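# Move the long cardboard box from desk to far shelf

## Task

Pick up the long cardboard box lying on the desk and set it down on a shelf in the final shelving section at the far end of the aisle (either side of the aisle is fine). It has to rest directly on the shelf board, not on top of a carton, and no part of it may overhang the shelf's front edge. If the box ends up toppled or tilted, the task counts as failed.

## Robot and tools

ROBOT. A Hello Robot Stretch 3 with one arm. It has a two-wheel base (0.33 m long, 0.34 m wide, rounded back), a vertical mast carrying a lift, and a telescoping arm that reaches out to the robot's RIGHT side, ending in a wrist (yaw, pitch, roll) and a two-finger gripper. The base cannot drive sideways, so to move the gripper forward or back you drive the base. The base spins about the point midway between the drive wheels, 0.05 m behind its front edge; with the arm retracted and wrist folded, turning sweeps a 0.28 m radius, and an unfolded level wrist reaches past that. A head on the mast carries head_camera and nav_camera; wrist_camera rides on the gripper.

FRAMES. All positions are in metres. Base frame: origin on the floor between the drive wheels, x forward, y left, z up. hand_pose (the point where closed fingertips meet) is reported in this frame. Odometry frame: where the base frame was when the scene began; base_odometry counts wheel rotation only, so wheel slip shows up as travel. Headings are radians, positive leftward.

move. One action per call. Either give "base", "joints" or both (plus optional "speeds", "pace", "contact_limits"), or give {"servos": "reboot"} by itself to re-enable wrist or head servos that shut off. "base" holds exactly one relative command: {"translate_m": d}, a straight drive of d metres from the current spot (forward positive, -3 to 3), or {"rotate_rad": d}, an in-place turn of d radians (left positive, -6.4 to 6.4). "joints" is a single object of absolute targets keyed by name: lift_m 0 to 1.1 m; arm_m 0 to 0.52 m extension; wrist_yaw_rad -1.345 to 4.42 (0 along the arm, positive swings toward the front); wrist_pitch_rad -1.57 to 0.451 (0 level, negative tips the fingers down); wrist_roll_rad -2.911 to 2.918 (0 fingers side by side, level); gripper_m -0.089 to 0.179 (larger is wider; fingertip gap is roughly 0.007 m less when nearly shut, 0.025 m less when fully open); head_pan_rad -3.953 to 1.73 (0 forward, positive left, -1.57 looks along the arm); head_tilt_rad -1.53 to 0.419 (negative looks down). "pace" is "default" or "max"; "speeds" caps per-motion speed (m/s or rad/s) up to the max pace values (translate 0.30, rotate 1.90, lift 0.15, arm 0.40). Base speed is capped at 0.10 m/s and 0.63 rad/s unless lift_m < 0.30, arm_m < 0.03 and wrist_yaw_rad > 2.54. "contact_limits" goes next to the command it guards: arm_m, translate_m, rotate_rad take an effort percent (1 to 100) at which that motion halts; lift_m takes {"down": v, "up": v} (values under about 12 may trip in free motion). "cameras" picks images: names from head_camera, nav_camera, wrist_camera or ["all"]; [] for none. "blocking" false returns in about half a second while the motion continues; a later move overrides only what it names. Unknown keys make a call invalid; out-of-range values get it refused. An action is cut off after 14 s (time_out). A call with no action just reports state and all images.

wait (seconds 0 to 10, optional cameras) lets time pass and returns the state, ending early once motions settle. stop brakes all running motions; braked ones read "stopped" and keep holding. zoom_image gives a sharper crop of a camera's newest image: camera plus region [x0, y0, x1, y1] in pixels, at most 504x504. read_manual returns licence text only. finished_scene with its scene number closes the scene irreversibly; any call after it in the same reply applies to the next scene.

RESULTS. joint_positions, base_status and joint_status ("done", "moving", "off_target", "stopped", "contact_stop", "time_out", "torque_fault"). An unrequested stop blocks the remaining move, wait and finished_scene calls of that reply, as does a refused call. "off_target" means it rested short and may still push. After contact_stop the lift or arm goes slack until commanded again. on_its_own lists what the robot did without being told ("held at" is the target, not the reading). motor_effort is percent of max, positive toward higher values, peak in brackets; wrist pitch maxes near 45, roll near 72. lidar_m: 12 distances from the base origin, sector 1 straight ahead, then counter-clockwise in 30-degree steps (4 left, 7 behind, 10 right); it sees only a slice 0.17 m above the floor, "-" means nothing or too close. wrist_depth_mm and head_depth_mm: 7x7 grids of median depth in mm. base_tilt in degrees (positive forward/right). turned_by_wheels vs turned_by_imu: trust the IMU if they disagree by more than 0.15 rad. The pictures line lists image order; head_camera images arrive rotated (turn a quarter clockwise to upright), nav_camera the other way. Calibration matrices map base frame to camera frame.

GRIPPING. To hold, command gripper_m below the object's width; to let go, command at least 0.05 above it or fully open. Readings don't confirm a grasp; check cameras and efforts. A stall guard may loosen a hard squeeze; resend to regrip.

CAUTIONS. Before folding the wrist over the base (yaw to 3.0) or unfolding, put lift_m between 0.32 and 0.95, pitch -0.4, roll about 0; once folded, lift can go down to 0.25. With yaw below -0.4 keep pitch at -0.5 or lower. Wrist and head have no contact stop and can overheat into torque_fault if they press. Pushing the arm into a rigid thing with the gripper above about 0.45 m, or driving while the gripper is snagged, can tip the robot; if base_tilt shows a lean, back off. Give base moves a contact limit near obstacles. Avoid drops, releasing a moving object, slams, hard hits and heavy pushes. Loose objects may get nudged occasionally. The robot keeps moving while you think, so keep replies short during motions. The box must end up stable without the robot touching it.

Each tool is called after ">>>" by a JSON object that holds its "op" and its "data", one argument or row to a line.

## Session

>>> {"op": "move", "data": {

}}

Scene clock: 0.00 s.
base_odometry: x=+0.000 y=+0.000 heading=+0.000
turned_by_wheels: +0.000
turned_by_imu: +0.000
base_tilt: forward=-0.9 right=-1.3
lidar_m: 1.29 1.34 1.83 2.04 2.58 2.42 2.34 1.58 1.38 1.11 1.85 1.35
head_depth_mm: 1265 1268 1262 1258 1255 1251 1253 / 1259 1261 1257 1251 1246 1253 1241 / 1247 1254 1253 1242 1248 1241 1236 / 1252 1247 1246 1236 1242 1233 1235 / 1241 1240 1239 1237 1231 1235 1227 / 1235 1235 1233 1228 1230 1225 1222 / 1233 1230 1228 1222 1221 1219 1216
base_status: not commanded
joint_positions: lift_m=+0.551 arm_m=+0.000 wrist_yaw_rad=+3.023 wrist_pitch_rad=-0.521 wrist_roll_rad=+0.000 gripper_m=+0.037 head_pan_rad=+0.000 head_tilt_rad=-0.004
joint_status: not commanded
measured_speeds: all 0
motor_effort: left_wheel=-0.4 right_wheel=+1.4 lift_m=+37.7 arm_m=-1.3 wrist_yaw_rad=-1.1 wrist_pitch_rad=+3.0 wrist_roll_rad=-0.3 gripper_m=-0.3 head_pan_rad=+0.7 head_tilt_rad=+4.3
hand_pose: x=+0.0037 y=+0.0638 z=+0.5411 quat_wxyz=(+0.223, +0.693, +0.142, +0.671) (m; base frame)
wrist_depth_mm: - 145 - - - - - / - 157 - - - - - / - 185 - - - - - / 972 916 259 985 - - - / 832 833 143 798 841 860 880 / 742 741 130 733 717 752 756 / 672 644 426 680 654 675 673
pictures: head_camera (sideways), nav_camera (sideways), wrist_camera
camera_calibration:
head_camera: T_world_to_cam=[[0.00693419, 0.0292481, -0.999548, 1.3261], [0.0438859, 0.9986, 0.0295248, -0.0357552], [0.999012, -0.0440708, 0.0056409, -0.0569506], [0, 0, 0, 1]] pos_world=[0.049268, -0.00559072, 1.32688]
nav_camera: T_world_to_cam=[[-0.0143336, 0.0489388, 0.998699, -1.25811], [0.0462546, -0.9977, 0.0495537, -0.0112749], [0.998827, 0.0469047, 0.012037, -0.0719993], [0, 0, 0, 1]] pos_world=[0.054403, 0.0536987, 1.2579]
wrist_camera: T_world_to_cam=[[0.994449, -0.102342, 0.0244281, -0.015997], [-0.0520485, -0.680263, -0.731117, 0.460931], [0.0914414, 0.725788, -0.681814, 0.486222], [0, 0, 0, 1]] pos_world=[-0.00456193, -0.0409769, 0.668898]

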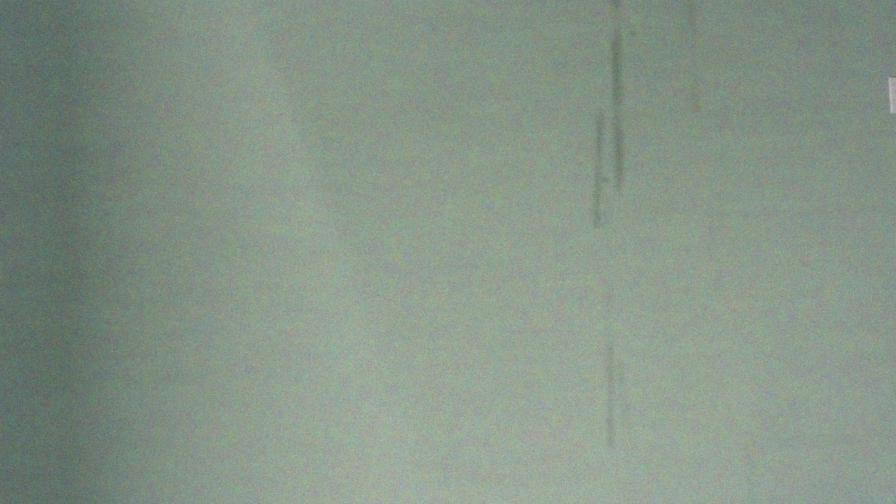

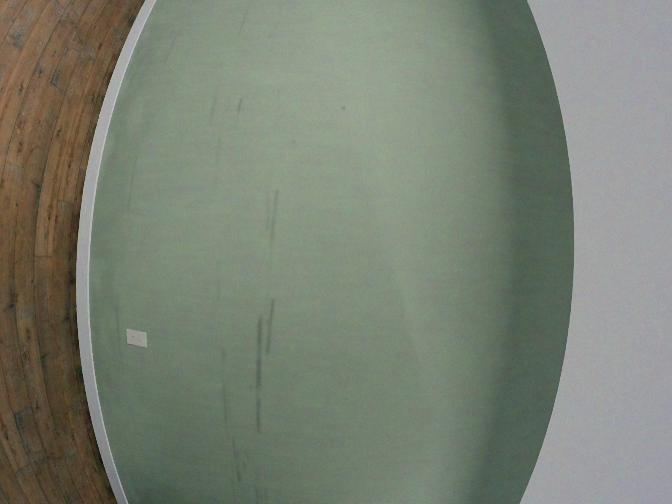

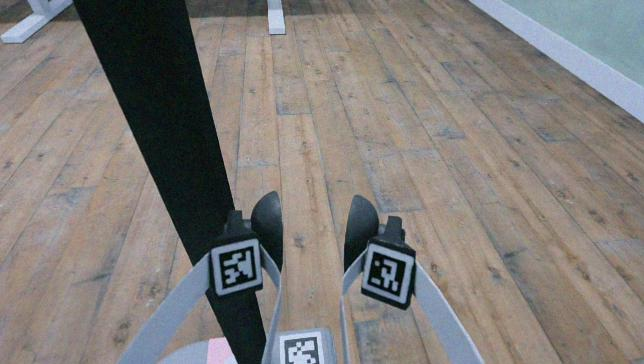

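Look around.

>>> {"op": "move", "data": {
  "joints": {"head_pan_rad":1.6,"head_tilt_rad":-0.35},
  "cameras": ["nav_camera"]
}}

>>> {"op": "move", "data": {
  "joints": {"head_pan_rad":-1.57,"head_tilt_rad":-0.35},
  "cameras": ["nav_camera","head_camera"]
}}

>>> {"op": "move", "data": {
  "joints": {"head_pan_rad":-3.14,"head_tilt_rad":-0.35},
  "cameras": ["nav_camera","head_camera"]
}}

Scene clock: 4.63 s.
move: done
base_odometry: x=+0.000 y=+0.000 heading=+0.000
turned_by_wheels: +0.000
turned_by_imu: +0.001
base_tilt: forward=-0.8 right=-1.2
lidar_m: 1.29 1.34 1.83 2.04 2.59 2.41 2.34 1.58 1.39 1.11 1.85 1.35
head_depth_mm: 2110 2236 2381 2538 2451 1809 1438 / 2112 2253 2382 2541 2475 1822 1441 / 2136 2238 2405 2553 2492 1820 1448 / 2132 2242 2369 2166 2373 1828 1446 / 2108 2246 2399 2538 2487 1832 1448 / 2130 2258 2378 2206 2517 1849 1450 / 2114 2238 2388 2201 2541 1847 1454
base_status: not commanded
joint_positions: lift_m=+0.551 arm_m=+0.000 wrist_yaw_rad=+3.023 wrist_pitch_rad=-0.521 wrist_roll_rad=+0.000 gripper_m=+0.037 head_pan_rad=+1.620 head_tilt_rad=-0.345
joint_status: all done
measured_speeds: all 0
motor_effort: left_wheel=+0.3(0.9) right_wheel=+1.7(1.8) lift_m=+43.3(44.2) arm_m=-5.5(5.6) wrist_yaw_rad=-0.2(1.1) wrist_pitch_rad=+3.0(3.1) wrist_roll_rad=+0.1(0.6) gripper_m=+0.3(1.1) head_pan_rad=+2.3(4.3) head_tilt_rad=-2.6(6.2)
hand_pose: x=+0.0037 y=+0.0638 z=+0.5411 quat_wxyz=(+0.223, +0.693, +0.142, +0.671) (m; base frame)
wrist_depth_mm: - 145 - - - - - / - 158 - - - - - / - 186 - - - - - / 971 925 260 - - - - / 851 837 142 808 834 853 877 / 726 736 129 738 720 761 761 / 672 640 426 680 658 674 670
pictures: nav_camera (sideways)
camera_calibration:
nav_camera: T_world_to_cam=[[-0.064525, 0.317722, 0.945986, -1.18869], [0.99357, 0.108834, 0.0312174, 0.00684734], [-0.0930368, 0.941917, -0.322701, 0.370414], [0, 0, 0, 1]] pos_world=[-0.0490412, 0.0280266, 1.2438]

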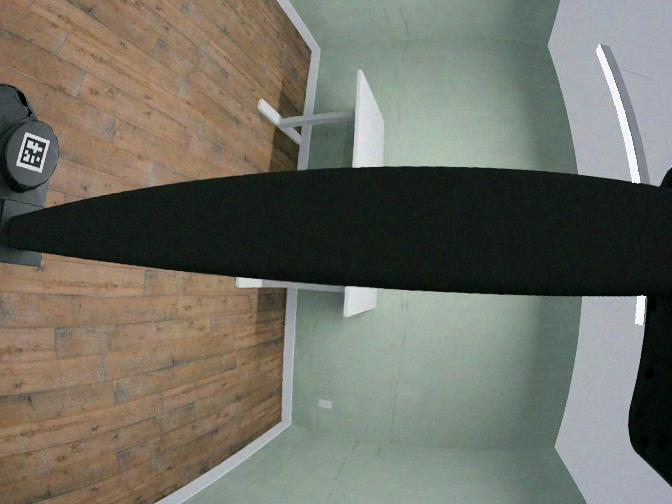

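Scene clock: 6.43 s.
move: done
base_odometry: x=+0.000 y=+0.000 heading=+0.000
turned_by_wheels: +0.000
turned_by_imu: +0.000
base_tilt: forward=-0.8 right=-1.2
lidar_m: 1.30 1.34 1.83 2.04 2.58 2.41 2.34 1.59 1.39 1.11 1.85 1.34
head_depth_mm: 2070 1978 2011 2106 2158 1808 1434 / 2570 2659 2870 3016 2501 1821 1444 / 945 1009 1083 1159 1249 1345 1399 / 932 987 1057 1124 1204 1303 1381 / 923 982 1043 1112 1194 1297 1366 / 919 971 1038 1102 1193 1307 1391 / 924 2586 2737 2940 2486 1848 1451
base_status: not commanded
joint_positions: lift_m=+0.551 arm_m=+0.000 wrist_yaw_rad=+3.023 wrist_pitch_rad=-0.521 wrist_roll_rad=+0.000 gripper_m=+0.037 head_pan_rad=-1.598 head_tilt_rad=-0.348
joint_status: all done
measured_speeds: all 0
motor_effort: left_wheel=-0.7(0.9) right_wheel=+1.7(2.0) lift_m=+43.6(44.1) arm_m=-7.6(7.6) wrist_yaw_rad=+0.0(1.2) wrist_pitch_rad=+2.8(3.1) wrist_roll_rad=+0.5(0.7) gripper_m=+0.3(1.0) head_pan_rad=-2.1(4.5) head_tilt_rad=-2.1(4.4)
hand_pose: x=+0.0037 y=+0.0638 z=+0.5411 quat_wxyz=(+0.223, +0.693, +0.142, +0.671) (m; base frame)
wrist_depth_mm: - 145 - - - - - / - 157 - - - - - / - 186 - - - - - / 984 918 260 - - - - / 849 839 143 801 833 874 867 / 736 735 130 726 717 760 756 / 662 639 424 676 656 672 672
pictures: head_camera (sideways), nav_camera (sideways)
camera_calibration:
head_camera: T_world_to_cam=[[0.0383227, 0.3298, -0.943273, 1.25214], [0.996808, -0.0787848, 0.0129519, -0.0200586], [-0.0700441, -0.940758, -0.331766, 0.388836], [0, 0, 0, 1]] pos_world=[-0.000755084, -0.048735, 1.31037]
nav_camera: T_world_to_cam=[[0.039924, -0.324727, 0.944965, -1.18798], [-0.998986, -0.0326841, 0.0309748, 0.0193911], [0.020827, -0.945243, -0.325702, 0.373619], [0, 0, 0, 1]] pos_world=[0.0590192, -0.0319757, 1.24369]

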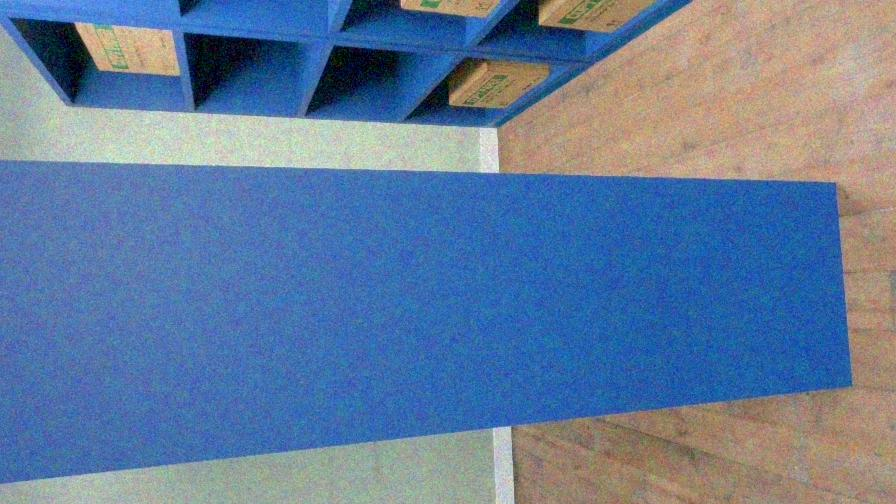

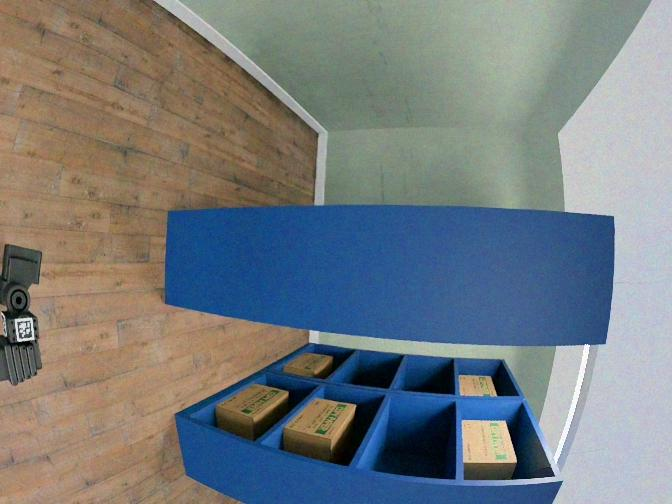

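Scene clock: 7.70 s.
move: done
base_odometry: x=+0.000 y=+0.000 heading=+0.000
turned_by_wheels: +0.000
turned_by_imu: +0.000
base_tilt: forward=-0.9 right=-1.2
lidar_m: 1.29 1.34 1.83 2.04 2.59 2.42 2.34 1.59 1.39 1.11 1.85 1.34
head_depth_mm: 2051 2167 2293 2469 2465 1812 1436 / 2023 2141 2282 2434 2450 1810 1443 / 2017 2118 2262 2427 2461 1825 1442 / 1998 2127 2250 2394 2474 1828 1437 / 1997 2099 2223 2392 2490 1829 1444 / 1966 2088 2204 2365 2460 1836 1444 / 1957 2087 2199 2322 2423 1847 1451
base_status: not commanded
joint_positions: lift_m=+0.551 arm_m=+0.000 wrist_yaw_rad=+3.023 wrist_pitch_rad=-0.521 wrist_roll_rad=+0.000 gripper_m=+0.037 head_pan_rad=-3.178 head_tilt_rad=-0.349
joint_status: all done
measured_speeds: all 0
motor_effort: left_wheel=-0.1(1.0) right_wheel=+1.7(1.8) lift_m=+43.5(43.9) arm_m=-8.6(8.9) wrist_yaw_rad=-0.7(1.3) wrist_pitch_rad=+2.9(3.1) wrist_roll_rad=-0.2(0.7) gripper_m=+0.2(1.1) head_pan_rad=-1.1(5.4) head_tilt_rad=-2.3(3.5)
hand_pose: x=+0.0037 y=+0.0638 z=+0.5411 quat_wxyz=(+0.223, +0.693, +0.142, +0.671) (m; base frame)
wrist_depth_mm: - 145 - - - - - / - 157 - - - - - / - 185 - - - - - / 963 923 260 1000 - - - / 833 843 143 795 835 853 862 / 730 738 130 734 711 772 764 / 665 642 423 675 654 676 682
pictures: head_camera (sideways), nav_camera (sideways)
camera_calibration:
head_camera: T_world_to_cam=[[0.330272, -0.0411654, -0.942988, 1.25004], [-0.0871845, -0.996108, 0.0129489, -0.0134383], [-0.939851, 0.0779373, -0.332576, 0.395158], [0, 0, 0, 1]] pos_world=[-0.0426354, 0.00727495, 1.31037]
nav_camera: T_world_to_cam=[[-0.325844, -0.0371926, 0.944692, -1.18542], [-0.0242664, 0.999226, 0.0309696, 0.0134001], [-0.945112, -0.0128329, -0.326495, 0.380556], [0, 0, 0, 1]] pos_world=[-0.0262679, -0.0525948, 1.24369]

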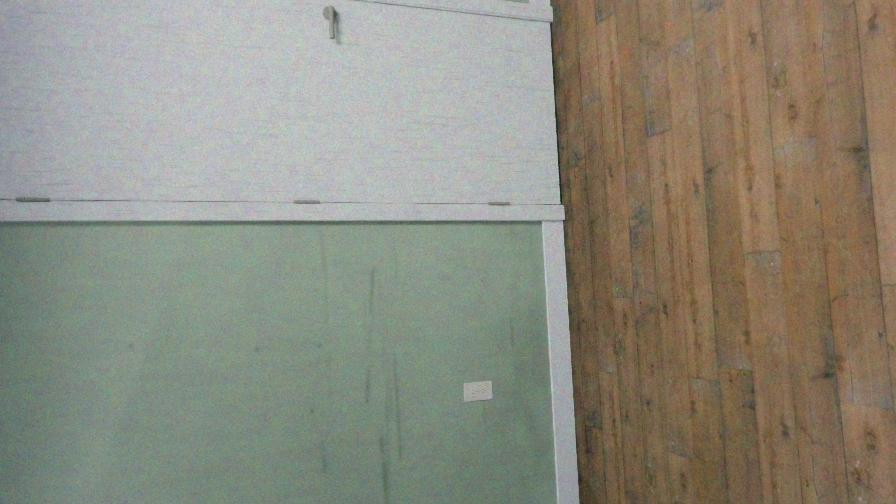

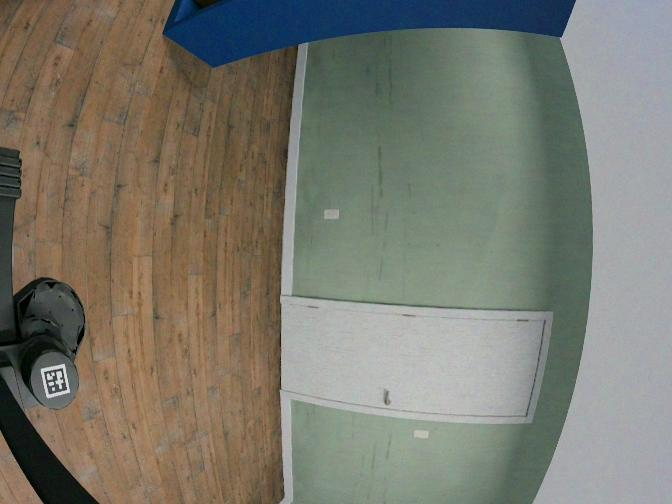

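>>> {"op": "move", "data": {
  "joints": {"head_pan_rad":-3.9,"head_tilt_rad":-0.35},
  "cameras": ["nav_camera"]
}}

>>> {"op": "move", "data": {
  "joints": {"head_pan_rad":-2.2,"head_tilt_rad":-0.35},
  "cameras": ["nav_camera","head_camera"]
}}

>>> {"op": "move", "data": {
  "joints": {"head_pan_rad":1.1,"head_tilt_rad":-0.35},
  "cameras": ["nav_camera"]
}}

Scene clock: 10.50 s.
move: done
base_odometry: x=+0.000 y=+0.000 heading=+0.000
turned_by_wheels: +0.000
turned_by_imu: +0.000
base_tilt: forward=-0.9 right=-1.2
lidar_m: 1.30 1.34 1.82 2.03 2.58 2.42 2.34 1.59 1.39 1.11 1.85 1.34
head_depth_mm: - - - - - - - / - - - - - - - / 2665 2816 3013 3184 2470 1839 1439 / 2843 2972 3154 3326 2490 1821 1447 / 2665 2810 2928 3095 2471 1838 1449 / 2439 2534 2647 2834 2487 1825 1447 / 2249 2353 2463 2569 2473 1843 1456
base_status: not commanded
joint_positions: lift_m=+0.551 arm_m=+0.000 wrist_yaw_rad=+3.023 wrist_pitch_rad=-0.521 wrist_roll_rad=+0.000 gripper_m=+0.037 head_pan_rad=-3.914 head_tilt_rad=-0.350
joint_status: all done
measured_speeds: all 0
motor_effort: left_wheel=+0.7(0.9) right_wheel=+1.8(1.8) lift_m=+43.2(44.2) arm_m=-11.7(11.7) wrist_yaw_rad=-0.4(1.2) wrist_pitch_rad=+2.9(3.0) wrist_roll_rad=+0.6(0.6) gripper_m=+0.2(1.3) head_pan_rad=-2.2(4.3) head_tilt_rad=-1.8(4.4)
hand_pose: x=+0.0037 y=+0.0638 z=+0.5411 quat_wxyz=(+0.223, +0.693, +0.142, +0.671) (m; base frame)
wrist_depth_mm: - 145 - - - - - / - 158 - - - - - / - 185 - - - - - / 971 911 260 990 993 - - / 830 844 142 803 839 882 872 / 743 739 130 732 714 754 763 / 659 642 427 672 660 668 672
pictures: nav_camera (sideways)
camera_calibration:
nav_camera: T_world_to_cam=[[-0.267045, 0.191767, 0.944411, -1.18544], [0.652761, 0.756935, 0.0308779, 0.00935237], [-0.708936, 0.62472, -0.327313, 0.380172], [0, 0, 0, 1]] pos_world=[-0.053151, -0.0172536, 1.24369]

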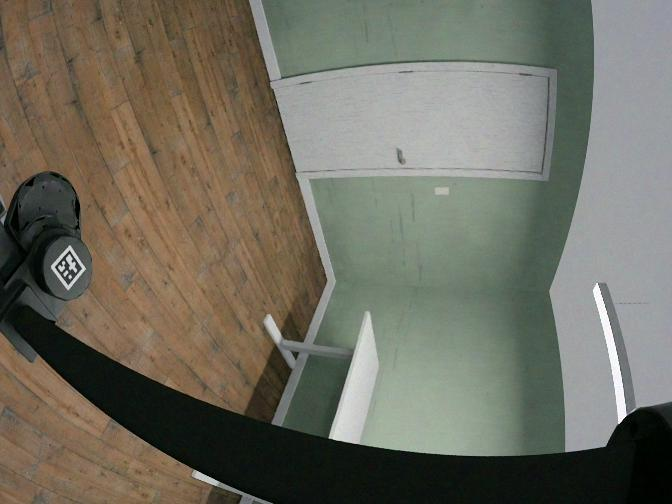

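Scene clock: 11.83 s.
move: done
base_odometry: x=+0.000 y=+0.000 heading=+0.000
turned_by_wheels: +0.000
turned_by_imu: +0.000
base_tilt: forward=-0.8 right=-1.2
lidar_m: 1.29 1.34 1.82 2.04 2.58 2.42 2.34 1.58 1.39 1.11 1.85 1.35
head_depth_mm: 2347 2456 2579 2685 2462 1809 1434 / 2451 2588 2762 2955 2334 1813 1438 / 1298 1378 1471 1573 1693 1763 1444 / 1203 1276 1368 1465 1571 1671 1441 / 1368 2051 2140 1722 1856 1817 1453 / 1610 1939 2031 2107 2230 1830 1444 / 1826 2008 2782 2802 2496 1847 1451
base_status: not commanded
joint_positions: lift_m=+0.551 arm_m=+0.000 wrist_yaw_rad=+3.023 wrist_pitch_rad=-0.521 wrist_roll_rad=+0.000 gripper_m=+0.037 head_pan_rad=-2.190 head_tilt_rad=-0.350
joint_status: all done
measured_speeds: all 0
motor_effort: left_wheel=-0.5(1.1) right_wheel=+1.8(1.8) lift_m=+43.8(44.0) arm_m=-12.6(12.9) wrist_yaw_rad=-0.5(1.1) wrist_pitch_rad=+3.0(3.1) wrist_roll_rad=+0.2(0.5) gripper_m=+0.7(1.1) head_pan_rad=+2.1(4.6) head_tilt_rad=-2.1(4.1)
hand_pose: x=+0.0037 y=+0.0638 z=+0.5411 quat_wxyz=(+0.223, +0.693, +0.142, +0.671) (m; base frame)
wrist_depth_mm: - 145 - - - - - / - 157 - - - - - / - 186 - - - - - / 962 940 258 980 996 - - / 841 843 142 815 837 862 866 / 728 731 130 729 715 762 761 / 663 643 423 677 659 678 676
pictures: head_camera (sideways), nav_camera (sideways)
camera_calibration:
head_camera: T_world_to_cam=[[0.216589, 0.253886, -0.942672, 1.25028], [0.783748, -0.620947, 0.0128373, -0.0185926], [-0.58209, -0.741597, -0.333473, 0.394111], [0, 0, 0, 1]] pos_world=[-0.0268163, -0.0367012, 1.31027]
nav_camera: T_world_to_cam=[[-0.148824, -0.293253, 0.94438, -1.18614], [-0.847698, 0.529581, 0.0308601, 0.0186039], [-0.509176, -0.795957, -0.327404, 0.379023], [0, 0, 0, 1]] pos_world=[0.0322344, -0.0560048, 1.24369]

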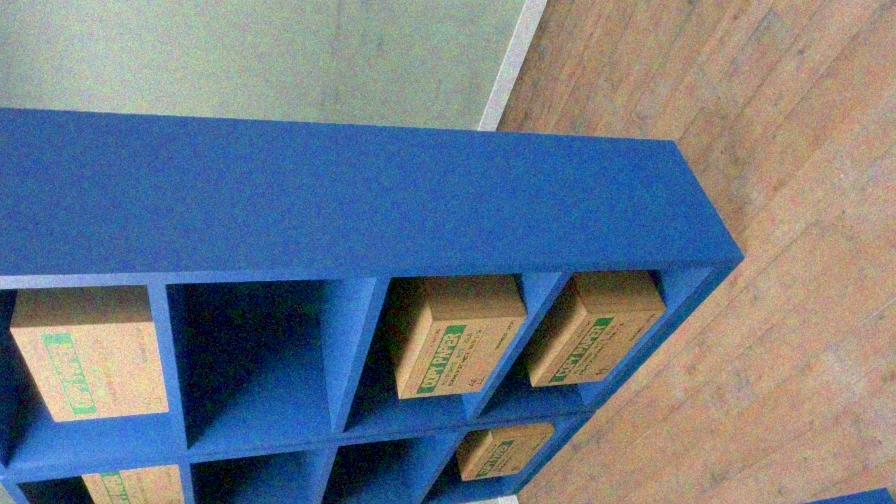

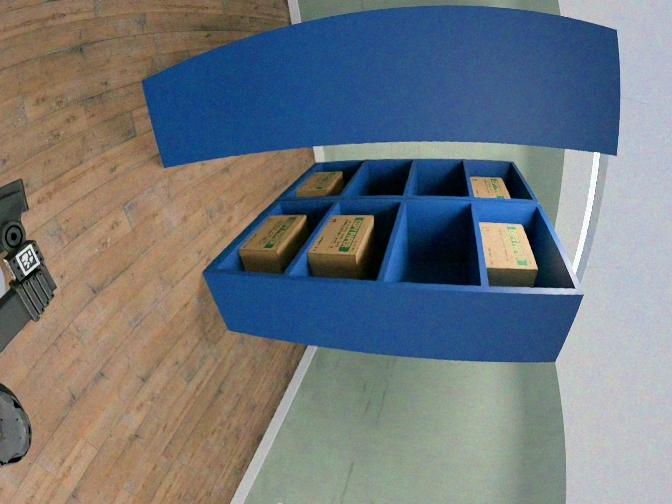

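Scene clock: 13.67 s.
move: done
base_odometry: x=+0.000 y=+0.000 heading=+0.000
turned_by_wheels: +0.000
turned_by_imu: +0.000
base_tilt: forward=-0.9 right=-1.2
lidar_m: 1.30 1.34 1.83 2.04 2.58 2.42 2.33 1.59 1.39 1.11 1.86 1.35
head_depth_mm: 1514 1578 1658 1723 1807 1772 1437 / 1738 1821 1901 1996 2100 1816 1440 / 1992 2113 2233 2369 2334 1825 1439 / 2316 2462 2629 2802 2468 1824 1455 / 2260 2399 2534 2704 2497 1831 1447 / 2184 2300 2411 2536 2480 1826 1449 / 2065 2185 2302 2409 2478 1836 1448
base_status: not commanded
joint_positions: lift_m=+0.551 arm_m=+0.000 wrist_yaw_rad=+3.023 wrist_pitch_rad=-0.521 wrist_roll_rad=+0.000 gripper_m=+0.037 head_pan_rad=+1.147 head_tilt_rad=-0.350
joint_status: all done
measured_speeds: all 0
motor_effort: left_wheel=-0.6(1.0) right_wheel=+1.6(1.9) lift_m=+43.3(43.8) arm_m=-14.5(14.9) wrist_yaw_rad=-0.2(1.4) wrist_pitch_rad=+2.9(3.1) wrist_roll_rad=-0.5(0.7) gripper_m=+0.0(1.1) head_pan_rad=+0.1(4.9) head_tilt_rad=-1.5(4.1)
hand_pose: x=+0.0037 y=+0.0638 z=+0.5411 quat_wxyz=(+0.223, +0.693, +0.142, +0.671) (m; base frame)
wrist_depth_mm: - 145 - - - - - / - 158 - - - - - / - 185 - - - - - / 960 914 260 - 996 - - / 838 847 142 812 835 854 875 / 743 735 130 726 723 758 765 / 666 643 425 677 663 669 675
pictures: nav_camera (sideways)
camera_calibration:
nav_camera: T_world_to_cam=[[0.0891942, 0.31652, 0.944383, -1.1876], [0.934242, -0.355304, 0.0308475, 0.00772749], [0.345307, 0.879531, -0.327397, 0.373787], [0, 0, 0, 1]] pos_world=[-0.0303639, 0.0498865, 1.24369]

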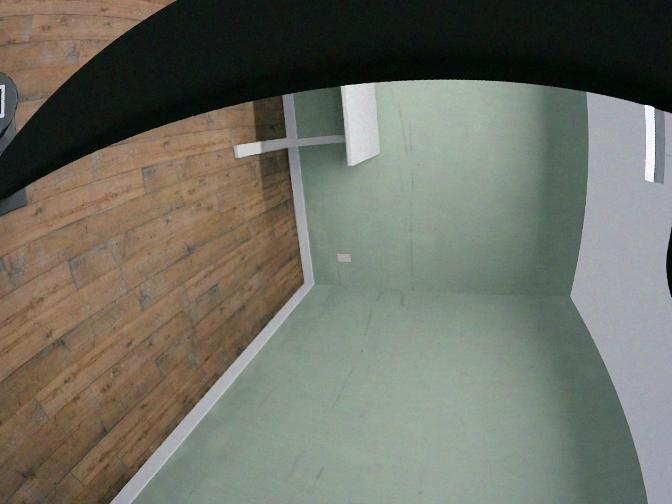

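>>> {"op": "move", "data": {
  "base": {"rotate_rad":3.1416},
  "joints": {"head_pan_rad":-1.57,"head_tilt_rad":-0.35},
  "cameras": ["nav_camera","head_camera"]
}}

Scene clock: 21.13 s.
move: done
base_odometry: x=+0.000 y=+0.000 heading=+3.141
turned_by_wheels: +3.141
turned_by_imu: +3.125
base_tilt: forward=-0.9 right=-1.1
lidar_m: 2.34 1.60 1.39 1.11 1.87 1.35 1.30 1.34 1.81 2.04 2.36 2.43
head_depth_mm: 2154 2303 2441 2592 2433 1802 1433 / 2150 2279 2428 2597 2454 1817 1436 / 2126 2257 2413 2578 2464 1812 1440 / 2125 2256 2403 2517 2372 1823 1439 / 2119 2258 2374 2539 2480 1830 1449 / 2092 2223 2371 2503 2504 1826 1456 / 2089 2197 2353 2171 2502 1837 1447
base_status: done
joint_positions: lift_m=+0.551 arm_m=+0.000 wrist_yaw_rad=+3.023 wrist_pitch_rad=-0.521 wrist_roll_rad=+0.000 gripper_m=+0.037 head_pan_rad=-1.573 head_tilt_rad=-0.350
joint_status: all done
measured_speeds: all 0
motor_effort: left_wheel=-7.0(11.8) right_wheel=+9.6(14.5) lift_m=+43.5(44.0) arm_m=-20.5(21.4) wrist_yaw_rad=-0.4(1.5) wrist_pitch_rad=+2.9(3.2) wrist_roll_rad=+0.3(0.8) gripper_m=+0.9(1.2) head_pan_rad=+3.8(5.5) head_tilt_rad=-1.2(3.8)
hand_pose: x=+0.0037 y=+0.0638 z=+0.5411 quat_wxyz=(+0.223, +0.693, +0.142, +0.671) (m; base frame)
wrist_depth_mm: - 145 - - - - - / - 158 - - - - - / - 185 - - - - - / 970 921 260 991 - 999 - / 832 827 142 802 834 859 871 / 739 742 130 735 719 766 765 / 667 638 424 680 660 680 674
pictures: head_camera (sideways), nav_camera (sideways)
camera_calibration:
head_camera: T_world_to_cam=[[0.030006, 0.332558, -0.942605, 1.25133], [0.998474, -0.0537194, 0.0128318, -0.0198457], [-0.0463688, -0.941551, -0.333663, 0.391119], [0, 0, 0, 1]] pos_world=[0.000403752, -0.0489469, 1.31027]
nav_camera: T_world_to_cam=[[0.0480781, -0.325516, 0.944313, -1.18726], [-0.997847, -0.0578707, 0.0308549, 0.0195191], [0.0446043, -0.943764, -0.327598, 0.375894], [0, 0, 0, 1]] pos_world=[0.0597917, -0.0305873, 1.24368]

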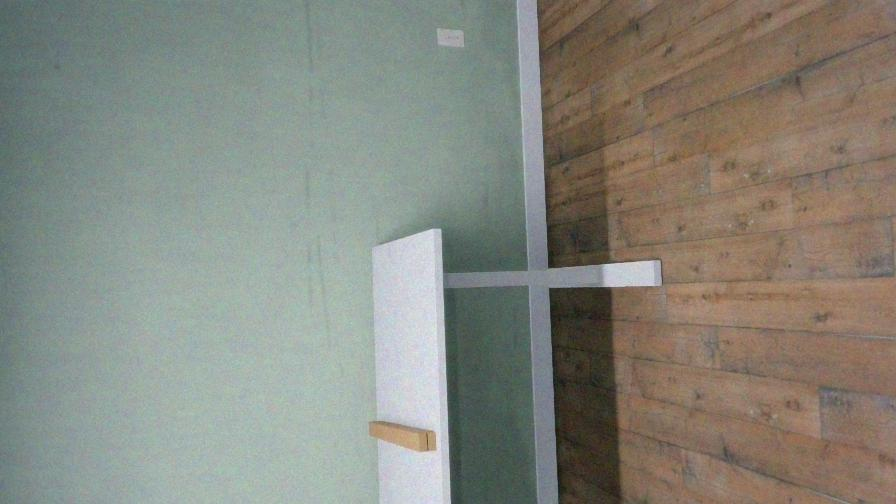

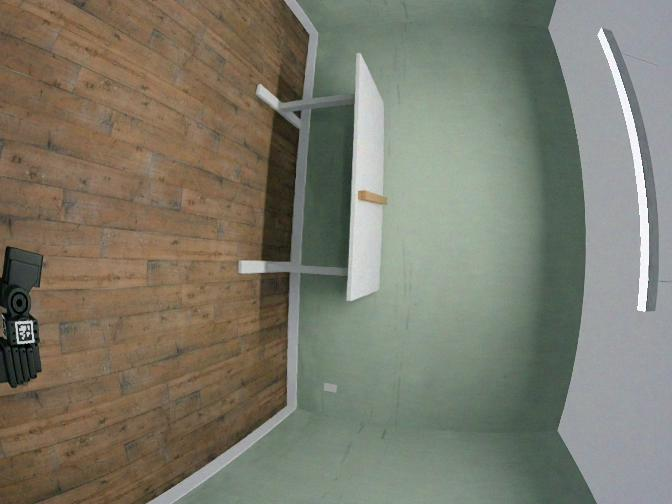

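>>> {"op": "move", "data": {
  "base": {"rotate_rad":-1.18},
  "pace": "max"
}}

>>> {"op": "move", "data": {
  "base": {"translate_m":1.5},
  "pace": "max"
}}

>>> {"op": "move", "data": {
  "base": {"rotate_rad":1.18},
  "joints": {"lift_m":0.75,"wrist_pitch_rad":-0.4,"head_tilt_rad":-0.6},
  "pace": "max",
  "cameras": ["head_camera","nav_camera"]
}}

Scene clock: 26.70 s.
move: done
base_odometry: x=+0.000 y=+0.000 heading=+1.962
turned_by_wheels: -1.180
turned_by_imu: -1.173
base_tilt: forward=-0.8 right=-1.2
lidar_m: 2.37 2.54 2.33 2.36 1.63 1.11 1.12 1.42 1.30 1.31 1.63 2.03
head_depth_mm: 1048 1109 1176 1255 1328 1425 1427 / 1083 1144 1219 1296 1386 1483 1444 / 1124 1185 1261 1344 1444 1554 1441 / 1159 1228 1310 1392 1506 1624 1441 / 1199 1272 1365 1459 1583 1687 1445 / 1242 1326 1416 1524 1649 1761 1449 / 1291 1377 1478 1599 1733 1820 1447
base_status: done
joint_positions: lift_m=+0.551 arm_m=+0.000 wrist_yaw_rad=+3.023 wrist_pitch_rad=-0.521 wrist_roll_rad=+0.000 gripper_m=+0.037 head_pan_rad=-1.570 head_tilt_rad=-0.350
joint_status: not commanded
measured_speeds: all 0
motor_effort: left_wheel=+5.3(11.1) right_wheel=-6.0(11.0) lift_m=+42.9(43.7) arm_m=-20.9(21.3) wrist_yaw_rad=-0.7(1.1) wrist_pitch_rad=+2.8(3.1) wrist_roll_rad=+0.2(0.7) gripper_m=+0.2(1.3) head_pan_rad=+3.6(4.0) head_tilt_rad=-2.1(2.6)
hand_pose: x=+0.0037 y=+0.0638 z=+0.5411 quat_wxyz=(+0.223, +0.693, +0.142, +0.671) (m; base frame)
wrist_depth_mm: - 145 - - - - - / - 157 - - - - - / - 186 - - - - - / 975 912 259 987 - - - / 843 843 143 819 834 872 875 / 729 743 130 721 714 760 751 / 667 643 422 684 651 672 671
pictures: none

Scene clock: 41.70 s.
move: time_out
base_odometry: x=-0.534 y=+1.296 heading=+1.962
turned_by_wheels: +0.000
turned_by_imu: +0.006
base_tilt: forward=-0.9 right=-1.2
lidar_m: 1.21 1.01 1.80 1.82 2.30 2.43 2.43 1.98 1.81 1.83 0.90 1.20
head_depth_mm: 1477 1570 1645 1758 1885 1812 1428 / 1536 1624 1719 1822 1957 1826 1437 / 1585 1668 1776 1896 2036 1816 1444 / 1631 1737 1851 1966 2120 1825 1445 / 1695 1801 1923 2064 2197 1831 1447 / 1757 1868 1984 2105 2215 862 1451 / 1682 1718 1783 1833 1876 765 1372
base_status: translate_m time_out (by the wheels' count: +1.4016 of +1.5000)
joint_positions: lift_m=+0.551 arm_m=+0.000 wrist_yaw_rad=+3.023 wrist_pitch_rad=-0.521 wrist_roll_rad=+0.000 gripper_m=+0.037 head_pan_rad=-1.570 head_tilt_rad=-0.350
joint_status: not commanded
measured_speeds: all 0
motor_effort: left_wheel=-0.2(9.8) right_wheel=+1.7(11.0) lift_m=+42.6(43.9) arm_m=-16.9(21.0) wrist_yaw_rad=-0.8(1.5) wrist_pitch_rad=+3.0(3.2) wrist_roll_rad=-0.3(1.1) gripper_m=-0.1(1.6) head_pan_rad=+2.7(4.3) head_tilt_rad=+0.0(2.8)
hand_pose: x=+0.0037 y=+0.0638 z=+0.5411 quat_wxyz=(+0.223, +0.693, +0.142, +0.671) (m; base frame)
wrist_depth_mm: - 145 - - - - - / - 157 - - - - - / - 186 - - - - - / 961 923 260 - 999 - - / 845 847 142 821 828 874 844 / 735 732 130 732 715 752 766 / 671 653 427 673 659 679 670
pictures: none

not run: a stop that you did not command came earlier in this reply.

>>> {"op": "move", "data": {
  "base": {"rotate_rad":1.18},
  "joints": {"lift_m":0.75,"wrist_pitch_rad":-0.4,"head_tilt_rad":-0.6},
  "pace": "max",
  "cameras": ["head_camera","nav_camera"]
}}

Scene clock: 45.33 s.
move: done
base_odometry: x=-0.534 y=+1.296 heading=+3.141
turned_by_wheels: +1.180
turned_by_imu: +1.175
base_tilt: forward=-0.9 right=-1.2
lidar_m: 1.80 1.87 2.50 2.42 2.48 1.89 1.81 1.72 0.91 1.20 1.01 1.69
head_depth_mm: 1006 1114 1206 951 731 645 1217 / 1001 1111 1197 950 731 645 1221 / 999 1098 1213 949 686 626 1222 / 993 1093 1199 897 709 631 1223 / 986 1088 1192 951 729 628 1218 / 978 1080 1186 950 734 629 1223 / 976 1071 1175 952 733 630 1223
base_status: done
joint_positions: lift_m=+0.750 arm_m=+0.000 wrist_yaw_rad=+3.023 wrist_pitch_rad=-0.419 wrist_roll_rad=+0.000 gripper_m=+0.037 head_pan_rad=-1.570 head_tilt_rad=-0.600
joint_status: all done
measured_speeds: all 0
motor_effort: left_wheel=-6.2(11.9) right_wheel=+9.0(14.4) lift_m=+37.6(49.8) arm_m=-19.2(19.2) wrist_yaw_rad=-1.0(1.2) wrist_pitch_rad=+3.8(8.3) wrist_roll_rad=-0.2(0.8) gripper_m=+0.4(1.1) head_pan_rad=+3.4(3.9) head_tilt_rad=-3.8(5.8)
hand_pose: x=+0.0053 y=+0.0777 z=+0.7624 quat_wxyz=(+0.188, +0.699, +0.106, +0.682) (m; base frame)
wrist_depth_mm: - 141 - - - - - / - 152 - - - - - / - 168 - - - - - / - 190 - - - - - / - - 143 149 - - - / - - 130 - - - - / 919 881 327 918 904 942 941
pictures: head_camera (sideways), nav_camera (sideways)
camera_calibration:
head_camera: T_world_to_cam=[[0.0287668, 0.55515, -0.831253, 1.10611], [0.998649, -0.0519631, -0.000143605, -0.00299867], [-0.0432742, -0.830126, -0.555895, 0.680232], [0, 0, 0, 1]] pos_world=[0.000612003, -0.0495319, 1.29759]
nav_camera: T_world_to_cam=[[0.0493608, -0.54841, 0.834752, -1.04432], [-0.997641, -0.0669894, 0.0149825, 0.0401101], [0.047703, -0.833522, -0.550423, 0.665848], [0, 0, 0, 1]] pos_world=[0.059801, -0.0150283, 1.23764]

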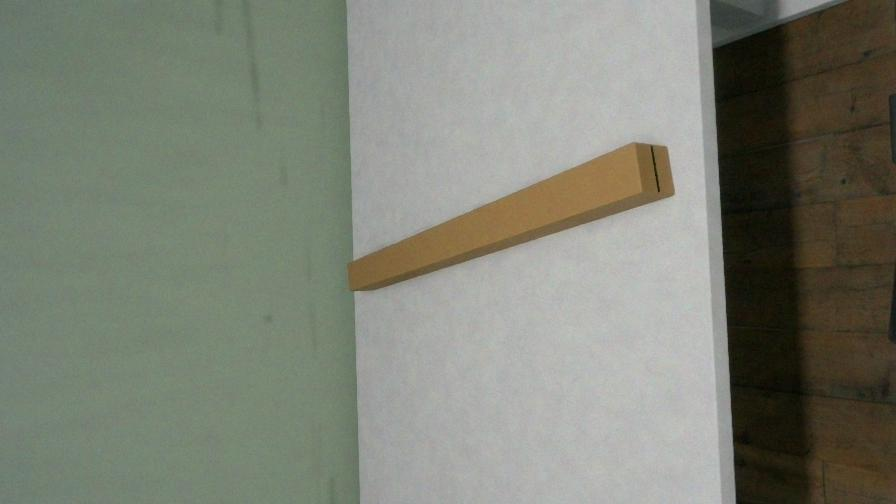

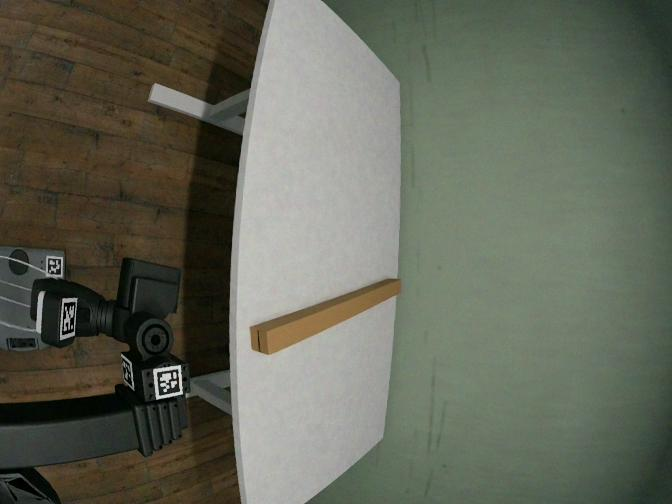

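>>> {"op": "move", "data": {
  "joints": {"lift_m":0.94},
  "pace": "max"
}}

>>> {"op": "move", "data": {
  "joints": {"wrist_yaw_rad":0},
  "pace": "max"
}}

>>> {"op": "move", "data": {
  "joints": {"lift_m":1.05,"wrist_pitch_rad":-1.55,"gripper_m":0.15,"arm_m":0.3},
  "cameras": ["head_camera","wrist_camera"]
}}

Scene clock: 55.70 s.
move: done
base_odometry: x=-0.534 y=+1.296 heading=+3.141
turned_by_wheels: +0.000
turned_by_imu: +0.001
base_tilt: forward=-0.9 right=-1.2
lidar_m: 1.80 1.87 2.49 2.42 2.49 1.89 1.81 1.72 0.90 1.20 1.01 1.69
head_depth_mm: 1011 1113 1209 949 781 - - / 1001 1110 1200 946 753 - - / 998 1101 1198 949 684 - - / 992 1093 1195 898 711 - - / 987 1086 1192 949 733 - - / 978 1077 1184 953 731 628 - / 977 1075 1178 952 733 630 1219
base_status: not commanded
joint_positions: lift_m=+0.940 arm_m=+0.000 wrist_yaw_rad=+3.023 wrist_pitch_rad=-0.419 wrist_roll_rad=+0.000 gripper_m=+0.037 head_pan_rad=-1.570 head_tilt_rad=-0.600
joint_status: all done
measured_speeds: all 0
motor_effort: left_wheel=-5.9(6.8) right_wheel=+8.7(9.1) lift_m=+41.6(51.7) arm_m=-19.5(21.1) wrist_yaw_rad=+0.0(1.3) wrist_pitch_rad=+3.7(3.9) wrist_roll_rad=+0.3(0.8) gripper_m=+0.4(0.8) head_pan_rad=+2.6(4.0) head_tilt_rad=-3.8(5.6)
hand_pose: x=+0.0053 y=+0.0778 z=+0.9525 quat_wxyz=(+0.188, +0.699, +0.106, +0.682) (m; base frame)
wrist_depth_mm: - 140 - - - - - / - 152 - - - - - / - 168 - - - - - / - 191 - - - - - / - - 142 149 - - - / - - 130 - - - - / - - 317 - - - -
pictures: none

Scene clock: 57.53 s.
move: done
base_odometry: x=-0.534 y=+1.296 heading=+3.141
turned_by_wheels: +0.000
turned_by_imu: +0.000
base_tilt: forward=-0.9 right=-1.2
lidar_m: 1.80 1.87 2.50 2.41 2.48 1.89 1.82 1.72 0.90 1.20 1.01 1.69
head_depth_mm: 1007 1113 1204 945 784 - - / 1002 1105 1203 947 753 - - / 995 1101 1201 946 735 - - / 992 1095 1202 901 762 - 1193 / 986 1086 1195 948 731 628 1216 / 980 1081 1187 951 731 629 1218 / 974 1076 1180 950 731 629 1223
base_status: not commanded
joint_positions: lift_m=+0.940 arm_m=+0.000 wrist_yaw_rad=+0.002 wrist_pitch_rad=-0.419 wrist_roll_rad=+0.000 gripper_m=+0.037 head_pan_rad=-1.570 head_tilt_rad=-0.600
joint_status: all done
measured_speeds: all 0
motor_effort: left_wheel=-6.0(6.8) right_wheel=+8.6(9.0) lift_m=+30.0(41.3) arm_m=-17.8(19.6) wrist_yaw_rad=-2.6(6.7) wrist_pitch_rad=+3.7(3.8) wrist_roll_rad=-0.3(0.6) gripper_m=+0.6(1.1) head_pan_rad=+2.7(3.7) head_tilt_rad=-3.5(5.6)
hand_pose: x=-0.0210 y=-0.3693 z=+0.9525 quat_wxyz=(+0.692, +0.148, -0.691, -0.147) (m; base frame)
wrist_depth_mm: - - - - - - - / - - - 677 - - - / - - - 517 - - - / - - - 431 - - - / - - 133 148 146 - - / - - 127 - 126 - - / - - - - - - -
pictures: none

Scene clock: 60.97 s.
move: done
base_odometry: x=-0.534 y=+1.296 heading=+3.141
turned_by_wheels: +0.000
turned_by_imu: +0.000
base_tilt: forward=-0.8 right=-1.1
lidar_m: 1.80 1.88 2.50 2.42 2.49 1.89 1.82 1.72 0.91 1.20 1.01 1.69
head_depth_mm: 992 - 1204 947 730 646 1221 / 963 367 1200 947 706 647 1216 / 340 346 1135 908 661 627 1217 / 978 353 369 436 708 628 1221 / 985 1084 1190 949 708 627 1216 / 979 1083 1184 952 731 628 1223 / 974 1075 1175 951 731 629 1216
base_status: not commanded
joint_positions: lift_m=+1.050 arm_m=+0.300 wrist_yaw_rad=+0.002 wrist_pitch_rad=-1.544 wrist_roll_rad=+0.000 gripper_m=+0.150 head_pan_rad=-1.570 head_tilt_rad=-0.600
joint_status: all done
measured_speeds: all 0
motor_effort: left_wheel=-5.9(6.8) right_wheel=+8.6(8.9) lift_m=+42.2(49.3) arm_m=+22.2(23.6) wrist_yaw_rad=-2.5(3.1) wrist_pitch_rad=-1.0(5.3) wrist_roll_rad=-0.3(0.7) gripper_m=+0.5(86.7) head_pan_rad=+2.9(3.4) head_tilt_rad=-3.8(5.2)
hand_pose: x=-0.0217 y=-0.4276 z=+0.9319 quat_wxyz=(+0.507, +0.494, -0.506, -0.493) (m; base frame)
wrist_depth_mm: - - - - 250 - - / - - - - 259 - - / - - - - 269 - - / - - - - - - - / - 143 - - - - - / - - - - - 120 - / - - - - - - -
pictures: head_camera (sideways), wrist_camera
camera_calibration:
head_camera: T_world_to_cam=[[0.0287065, 0.555637, -0.830929, 1.10565], [0.998651, -0.0519287, -0.000223513, -0.00288838], [-0.0432732, -0.829802, -0.556378, 0.680957], [0, 0, 0, 1]] pos_world=[0.000612226, -0.0494333, 1.29759]
wrist_camera: T_world_to_cam=[[-0.999534, -0.0305072, -0.000635814, -0.0397973], [-0.03001, 0.979047, 0.201411, 0.252037], [-0.00552198, 0.201336, -0.979507, 1.16284], [0, 0, 0, 1]] pos_world=[-0.025794, -0.482091, 1.08822]

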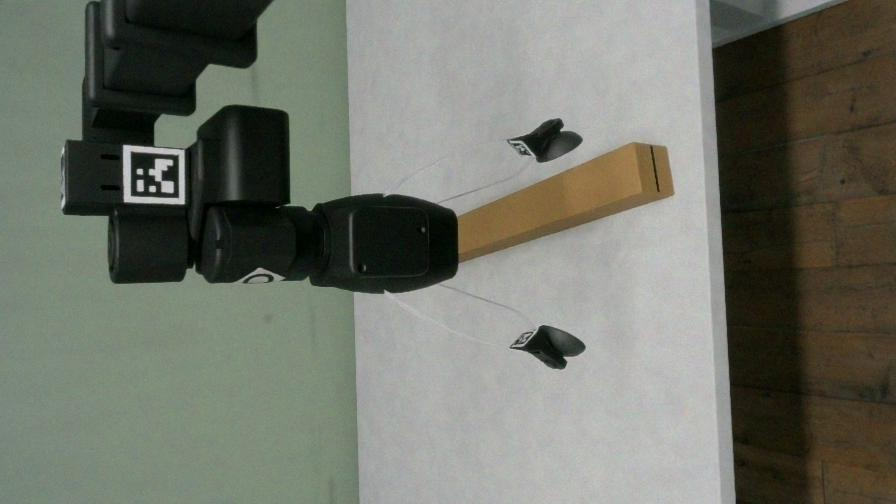

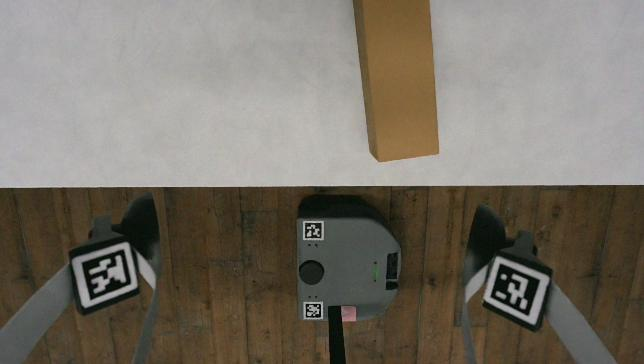

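>>> {"op": "move", "data": {
  "base": {"rotate_rad":-0.5}
}}

>>> {"op": "move", "data": {
  "base": {"translate_m":0.32}
}}

>>> {"op": "move", "data": {
  "base": {"rotate_rad":0.5}
}}

>>> {"op": "move", "data": {
  "base": {"translate_m":-0.31},
  "joints": {"arm_m":0.46},
  "cameras": ["head_camera","wrist_camera"]
}}

Scene clock: 65.93 s.
move: done
base_odometry: x=-0.534 y=+1.296 heading=+2.642
turned_by_wheels: -0.500
turned_by_imu: -0.497
base_tilt: forward=-0.9 right=-1.2
lidar_m: 1.73 1.80 1.88 2.48 2.43 2.50 1.87 1.81 1.68 0.90 1.20 1.01
head_depth_mm: 1392 - 1847 2005 1671 1438 1214 / 1269 367 1679 945 808 1441 1212 / 340 346 1506 910 729 1445 1218 / 1148 353 369 435 732 1371 1219 / 1100 1205 1276 950 708 1345 1224 / 1042 1140 1222 949 731 600 1224 / 990 1074 1165 953 682 596 1223
base_status: done
joint_positions: lift_m=+1.050 arm_m=+0.300 wrist_yaw_rad=+0.002 wrist_pitch_rad=-1.544 wrist_roll_rad=+0.000 gripper_m=+0.150 head_pan_rad=-1.570 head_tilt_rad=-0.600
joint_status: not commanded
measured_speeds: all 0
motor_effort: left_wheel=+5.6(11.2) right_wheel=-6.1(10.9) lift_m=+37.8(39.6) arm_m=+18.3(22.0) wrist_yaw_rad=-2.4(2.7) wrist_pitch_rad=-0.9(1.0) wrist_roll_rad=-0.6(0.8) gripper_m=+0.7(1.5) head_pan_rad=+2.8(3.2) head_tilt_rad=-3.0(4.1)
hand_pose: x=-0.0217 y=-0.4276 z=+0.9319 quat_wxyz=(+0.507, +0.494, -0.506, -0.493) (m; base frame)
wrist_depth_mm: 255 - - - - - - / 259 277 - - - - - / 267 272 - - - - - / - 277 - - - - - / - 143 - - - - - / - - - - - 120 - / - - - - - - -
pictures: none

Scene clock: 70.27 s.
move: done
base_odometry: x=-0.815 y=+1.449 heading=+2.642
turned_by_wheels: +0.000
turned_by_imu: +0.001
base_tilt: forward=-0.8 right=-1.2
lidar_m: 1.51 1.54 1.59 2.24 2.62 2.67 2.17 2.09 0.99 1.08 1.05 0.72
head_depth_mm: 1206 - 1536 943 730 645 1214 / 1101 367 1272 945 641 593 1218 / 340 345 1141 908 684 594 1165 / 1001 353 369 434 724 595 524 / 954 1049 1141 877 707 594 501 / 905 987 1088 932 731 595 501 / 860 933 1021 948 732 597 502
base_status: done
joint_positions: lift_m=+1.050 arm_m=+0.300 wrist_yaw_rad=+0.002 wrist_pitch_rad=-1.544 wrist_roll_rad=+0.000 gripper_m=+0.150 head_pan_rad=-1.570 head_tilt_rad=-0.600
joint_status: not commanded
measured_speeds: all 0
motor_effort: left_wheel=+2.3(9.7) right_wheel=+5.2(9.8) lift_m=+33.8(38.3) arm_m=+6.9(18.5) wrist_yaw_rad=-1.9(3.4) wrist_pitch_rad=-0.8(1.1) wrist_roll_rad=+0.2(0.8) gripper_m=+0.2(1.5) head_pan_rad=+1.9(3.2) head_tilt_rad=-1.8(4.1)
hand_pose: x=-0.0217 y=-0.4276 z=+0.9319 quat_wxyz=(+0.507, +0.494, -0.506, -0.493) (m; base frame)
wrist_depth_mm: - - - - 251 - - / - - - - 260 260 - / - - - - - 268 - / - - - - - 313 - / - 140 - - - - - / - 124 - - - 120 - / - - - - - - -
pictures: none

Scene clock: 72.17 s.
move: done
base_odometry: x=-0.815 y=+1.449 heading=+3.141
turned_by_wheels: +0.500
turned_by_imu: +0.498
base_tilt: forward=-0.9 right=-1.2
lidar_m: 1.54 1.58 2.18 2.56 2.64 2.18 2.09 0.98 1.09 1.05 0.72 1.47
head_depth_mm: 858 - 1081 895 729 593 499 / 836 368 1074 934 709 595 500 / 340 346 1049 909 707 594 501 / 847 353 369 435 730 596 500 / 853 944 1052 949 708 595 502 / 849 936 1045 947 731 594 501 / 847 928 1041 949 732 595 501
base_status: done
joint_positions: lift_m=+1.050 arm_m=+0.300 wrist_yaw_rad=+0.002 wrist_pitch_rad=-1.544 wrist_roll_rad=+0.000 gripper_m=+0.150 head_pan_rad=-1.570 head_tilt_rad=-0.600
joint_status: not commanded
measured_speeds: all 0
motor_effort: left_wheel=-6.6(11.5) right_wheel=+9.4(14.0) lift_m=+31.2(34.0) arm_m=+0.2(6.5) wrist_yaw_rad=-2.1(3.0) wrist_pitch_rad=-0.9(1.1) wrist_roll_rad=-0.3(0.6) gripper_m=+0.7(1.7) head_pan_rad=+2.5(3.3) head_tilt_rad=-2.2(3.6)
hand_pose: x=-0.0217 y=-0.4276 z=+0.9319 quat_wxyz=(+0.507, +0.494, -0.506, -0.493) (m; base frame)
wrist_depth_mm: - - - - - - - / - - - - - - - / - - - - - - - / - - - - - - - / - 141 - - - 142 - / - 124 - - - 120 - / - - - - - - -
pictures: none

Scene clock: 76.40 s.
move: done
base_odometry: x=-0.505 y=+1.449 heading=+3.141
turned_by_wheels: +0.000
turned_by_imu: +0.001
base_tilt: forward=-0.9 right=-1.2
lidar_m: 1.84 1.90 2.61 2.58 2.55 1.85 1.79 1.51 0.77 1.05 1.09 0.93
head_depth_mm: 864 - 1101 944 731 594 501 / 836 967 1075 945 729 594 500 / 829 489 1072 909 730 554 480 / 838 493 546 909 685 579 501 / 858 943 1056 898 730 595 501 / 854 941 1048 950 733 595 500 / 847 936 1046 950 731 595 501
base_status: done
joint_positions: lift_m=+1.050 arm_m=+0.460 wrist_yaw_rad=+0.002 wrist_pitch_rad=-1.545 wrist_roll_rad=+0.000 gripper_m=+0.150 head_pan_rad=-1.570 head_tilt_rad=-0.600
joint_status: all done
measured_speeds: all 0
motor_effort: left_wheel=-6.9(10.7) right_wheel=+1.6(7.7) lift_m=+28.1(32.0) arm_m=+21.8(23.6) wrist_yaw_rad=-2.4(2.9) wrist_pitch_rad=-0.8(0.9) wrist_roll_rad=-0.6(0.8) gripper_m=+0.6(1.3) head_pan_rad=+2.3(3.0) head_tilt_rad=-2.4(3.7)
hand_pose: x=-0.0217 y=-0.5874 z=+0.9319 quat_wxyz=(+0.507, +0.494, -0.506, -0.493) (m; base frame)
wrist_depth_mm: - - - 250 - - - / - - - 258 - - - / - - - 267 - - - / - - - 277 - - - / - 140 - 288 - 143 - / - 124 - 299 - 120 - / - - - 310 - - -
pictures: head_camera (sideways), wrist_camera
camera_calibration:
head_camera: T_world_to_cam=[[0.0287065, 0.555637, -0.830929, 1.10565], [0.998651, -0.0519287, -0.000223513, -0.00288838], [-0.0432732, -0.829802, -0.556378, 0.680957], [0, 0, 0, 1]] pos_world=[0.000612226, -0.0494333, 1.29759]
wrist_camera: T_world_to_cam=[[-0.999534, -0.0305042, -0.000660347, -0.0446499], [-0.0300076, 0.978885, 0.202198, 0.407744], [-0.00552148, 0.202123, -0.979344, 1.19528], [0, 0, 0, 1]] pos_world=[-0.025794, -0.642091, 1.08812]

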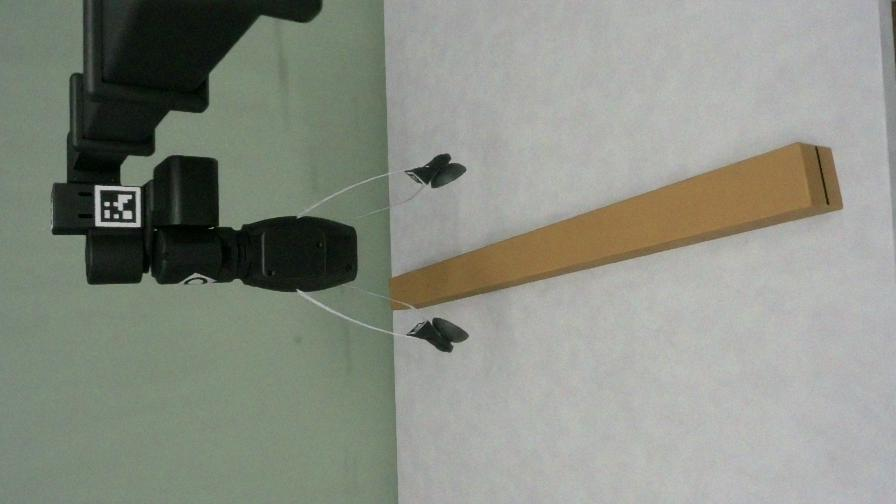

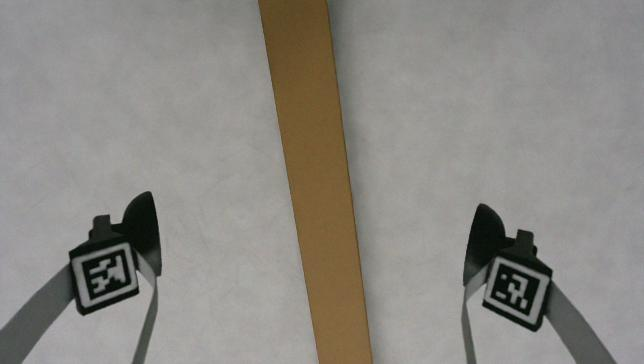

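>>> {"op": "move", "data": {
  "joints": {"arm_m":0.476,"wrist_roll_rad":0.13,"lift_m":0.97},
  "cameras": ["wrist_camera"]
}}

Scene clock: 79.27 s.
move: done
base_odometry: x=-0.505 y=+1.449 heading=+3.141
turned_by_wheels: +0.000
turned_by_imu: +0.000
base_tilt: forward=-0.9 right=-1.2
lidar_m: 1.84 1.90 2.62 2.57 2.56 1.86 1.78 1.51 0.76 1.05 1.09 0.93
head_depth_mm: 877 970 319 - 707 593 500 / 872 923 325 945 730 592 501 / 867 541 1071 945 730 553 479 / 862 552 560 840 684 580 501 / 859 945 1053 940 731 596 501 / 851 942 1048 949 730 596 502 / 849 937 1042 948 728 597 502
base_status: not commanded
joint_positions: lift_m=+0.970 arm_m=+0.476 wrist_yaw_rad=+0.002 wrist_pitch_rad=-1.545 wrist_roll_rad=+0.126 gripper_m=+0.150 head_pan_rad=-1.570 head_tilt_rad=-0.600
joint_status: all done
measured_speeds: all 0
motor_effort: left_wheel=-6.6(7.9) right_wheel=+1.8(2.0) lift_m=+14.1(25.8) arm_m=+21.7(24.5) wrist_yaw_rad=-2.3(2.9) wrist_pitch_rad=-0.8(0.8) wrist_roll_rad=+1.3(6.0) gripper_m=+0.0(1.3) head_pan_rad=+2.0(2.8) head_tilt_rad=-1.2(3.0)
hand_pose: x=-0.0217 y=-0.6033 z=+0.8519 quat_wxyz=(+0.474, +0.462, -0.536, -0.524) (m; base frame)
wrist_depth_mm: - - 174 175 - - - / - - 180 180 - - - / - - 186 186 - - - / - - - 193 - - - / - 140 - 200 - 143 - / - 124 - 208 - 119 - / - - - 216 - - -
pictures: wrist_camera
camera_calibration:
wrist_camera: T_world_to_cam=[[-0.995405, 0.0956828, -0.0038307, 0.0337316], [0.0929313, 0.974884, 0.2024, 0.439503], [0.0231007, 0.201114, -0.979295, 1.12013], [0, 0, 0, 1]] pos_world=[-0.0331429, -0.656966, 1.00811]

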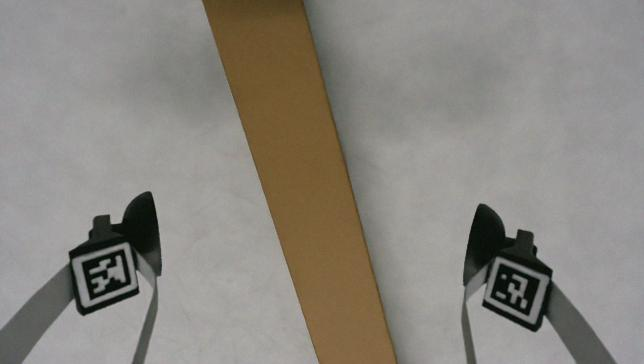

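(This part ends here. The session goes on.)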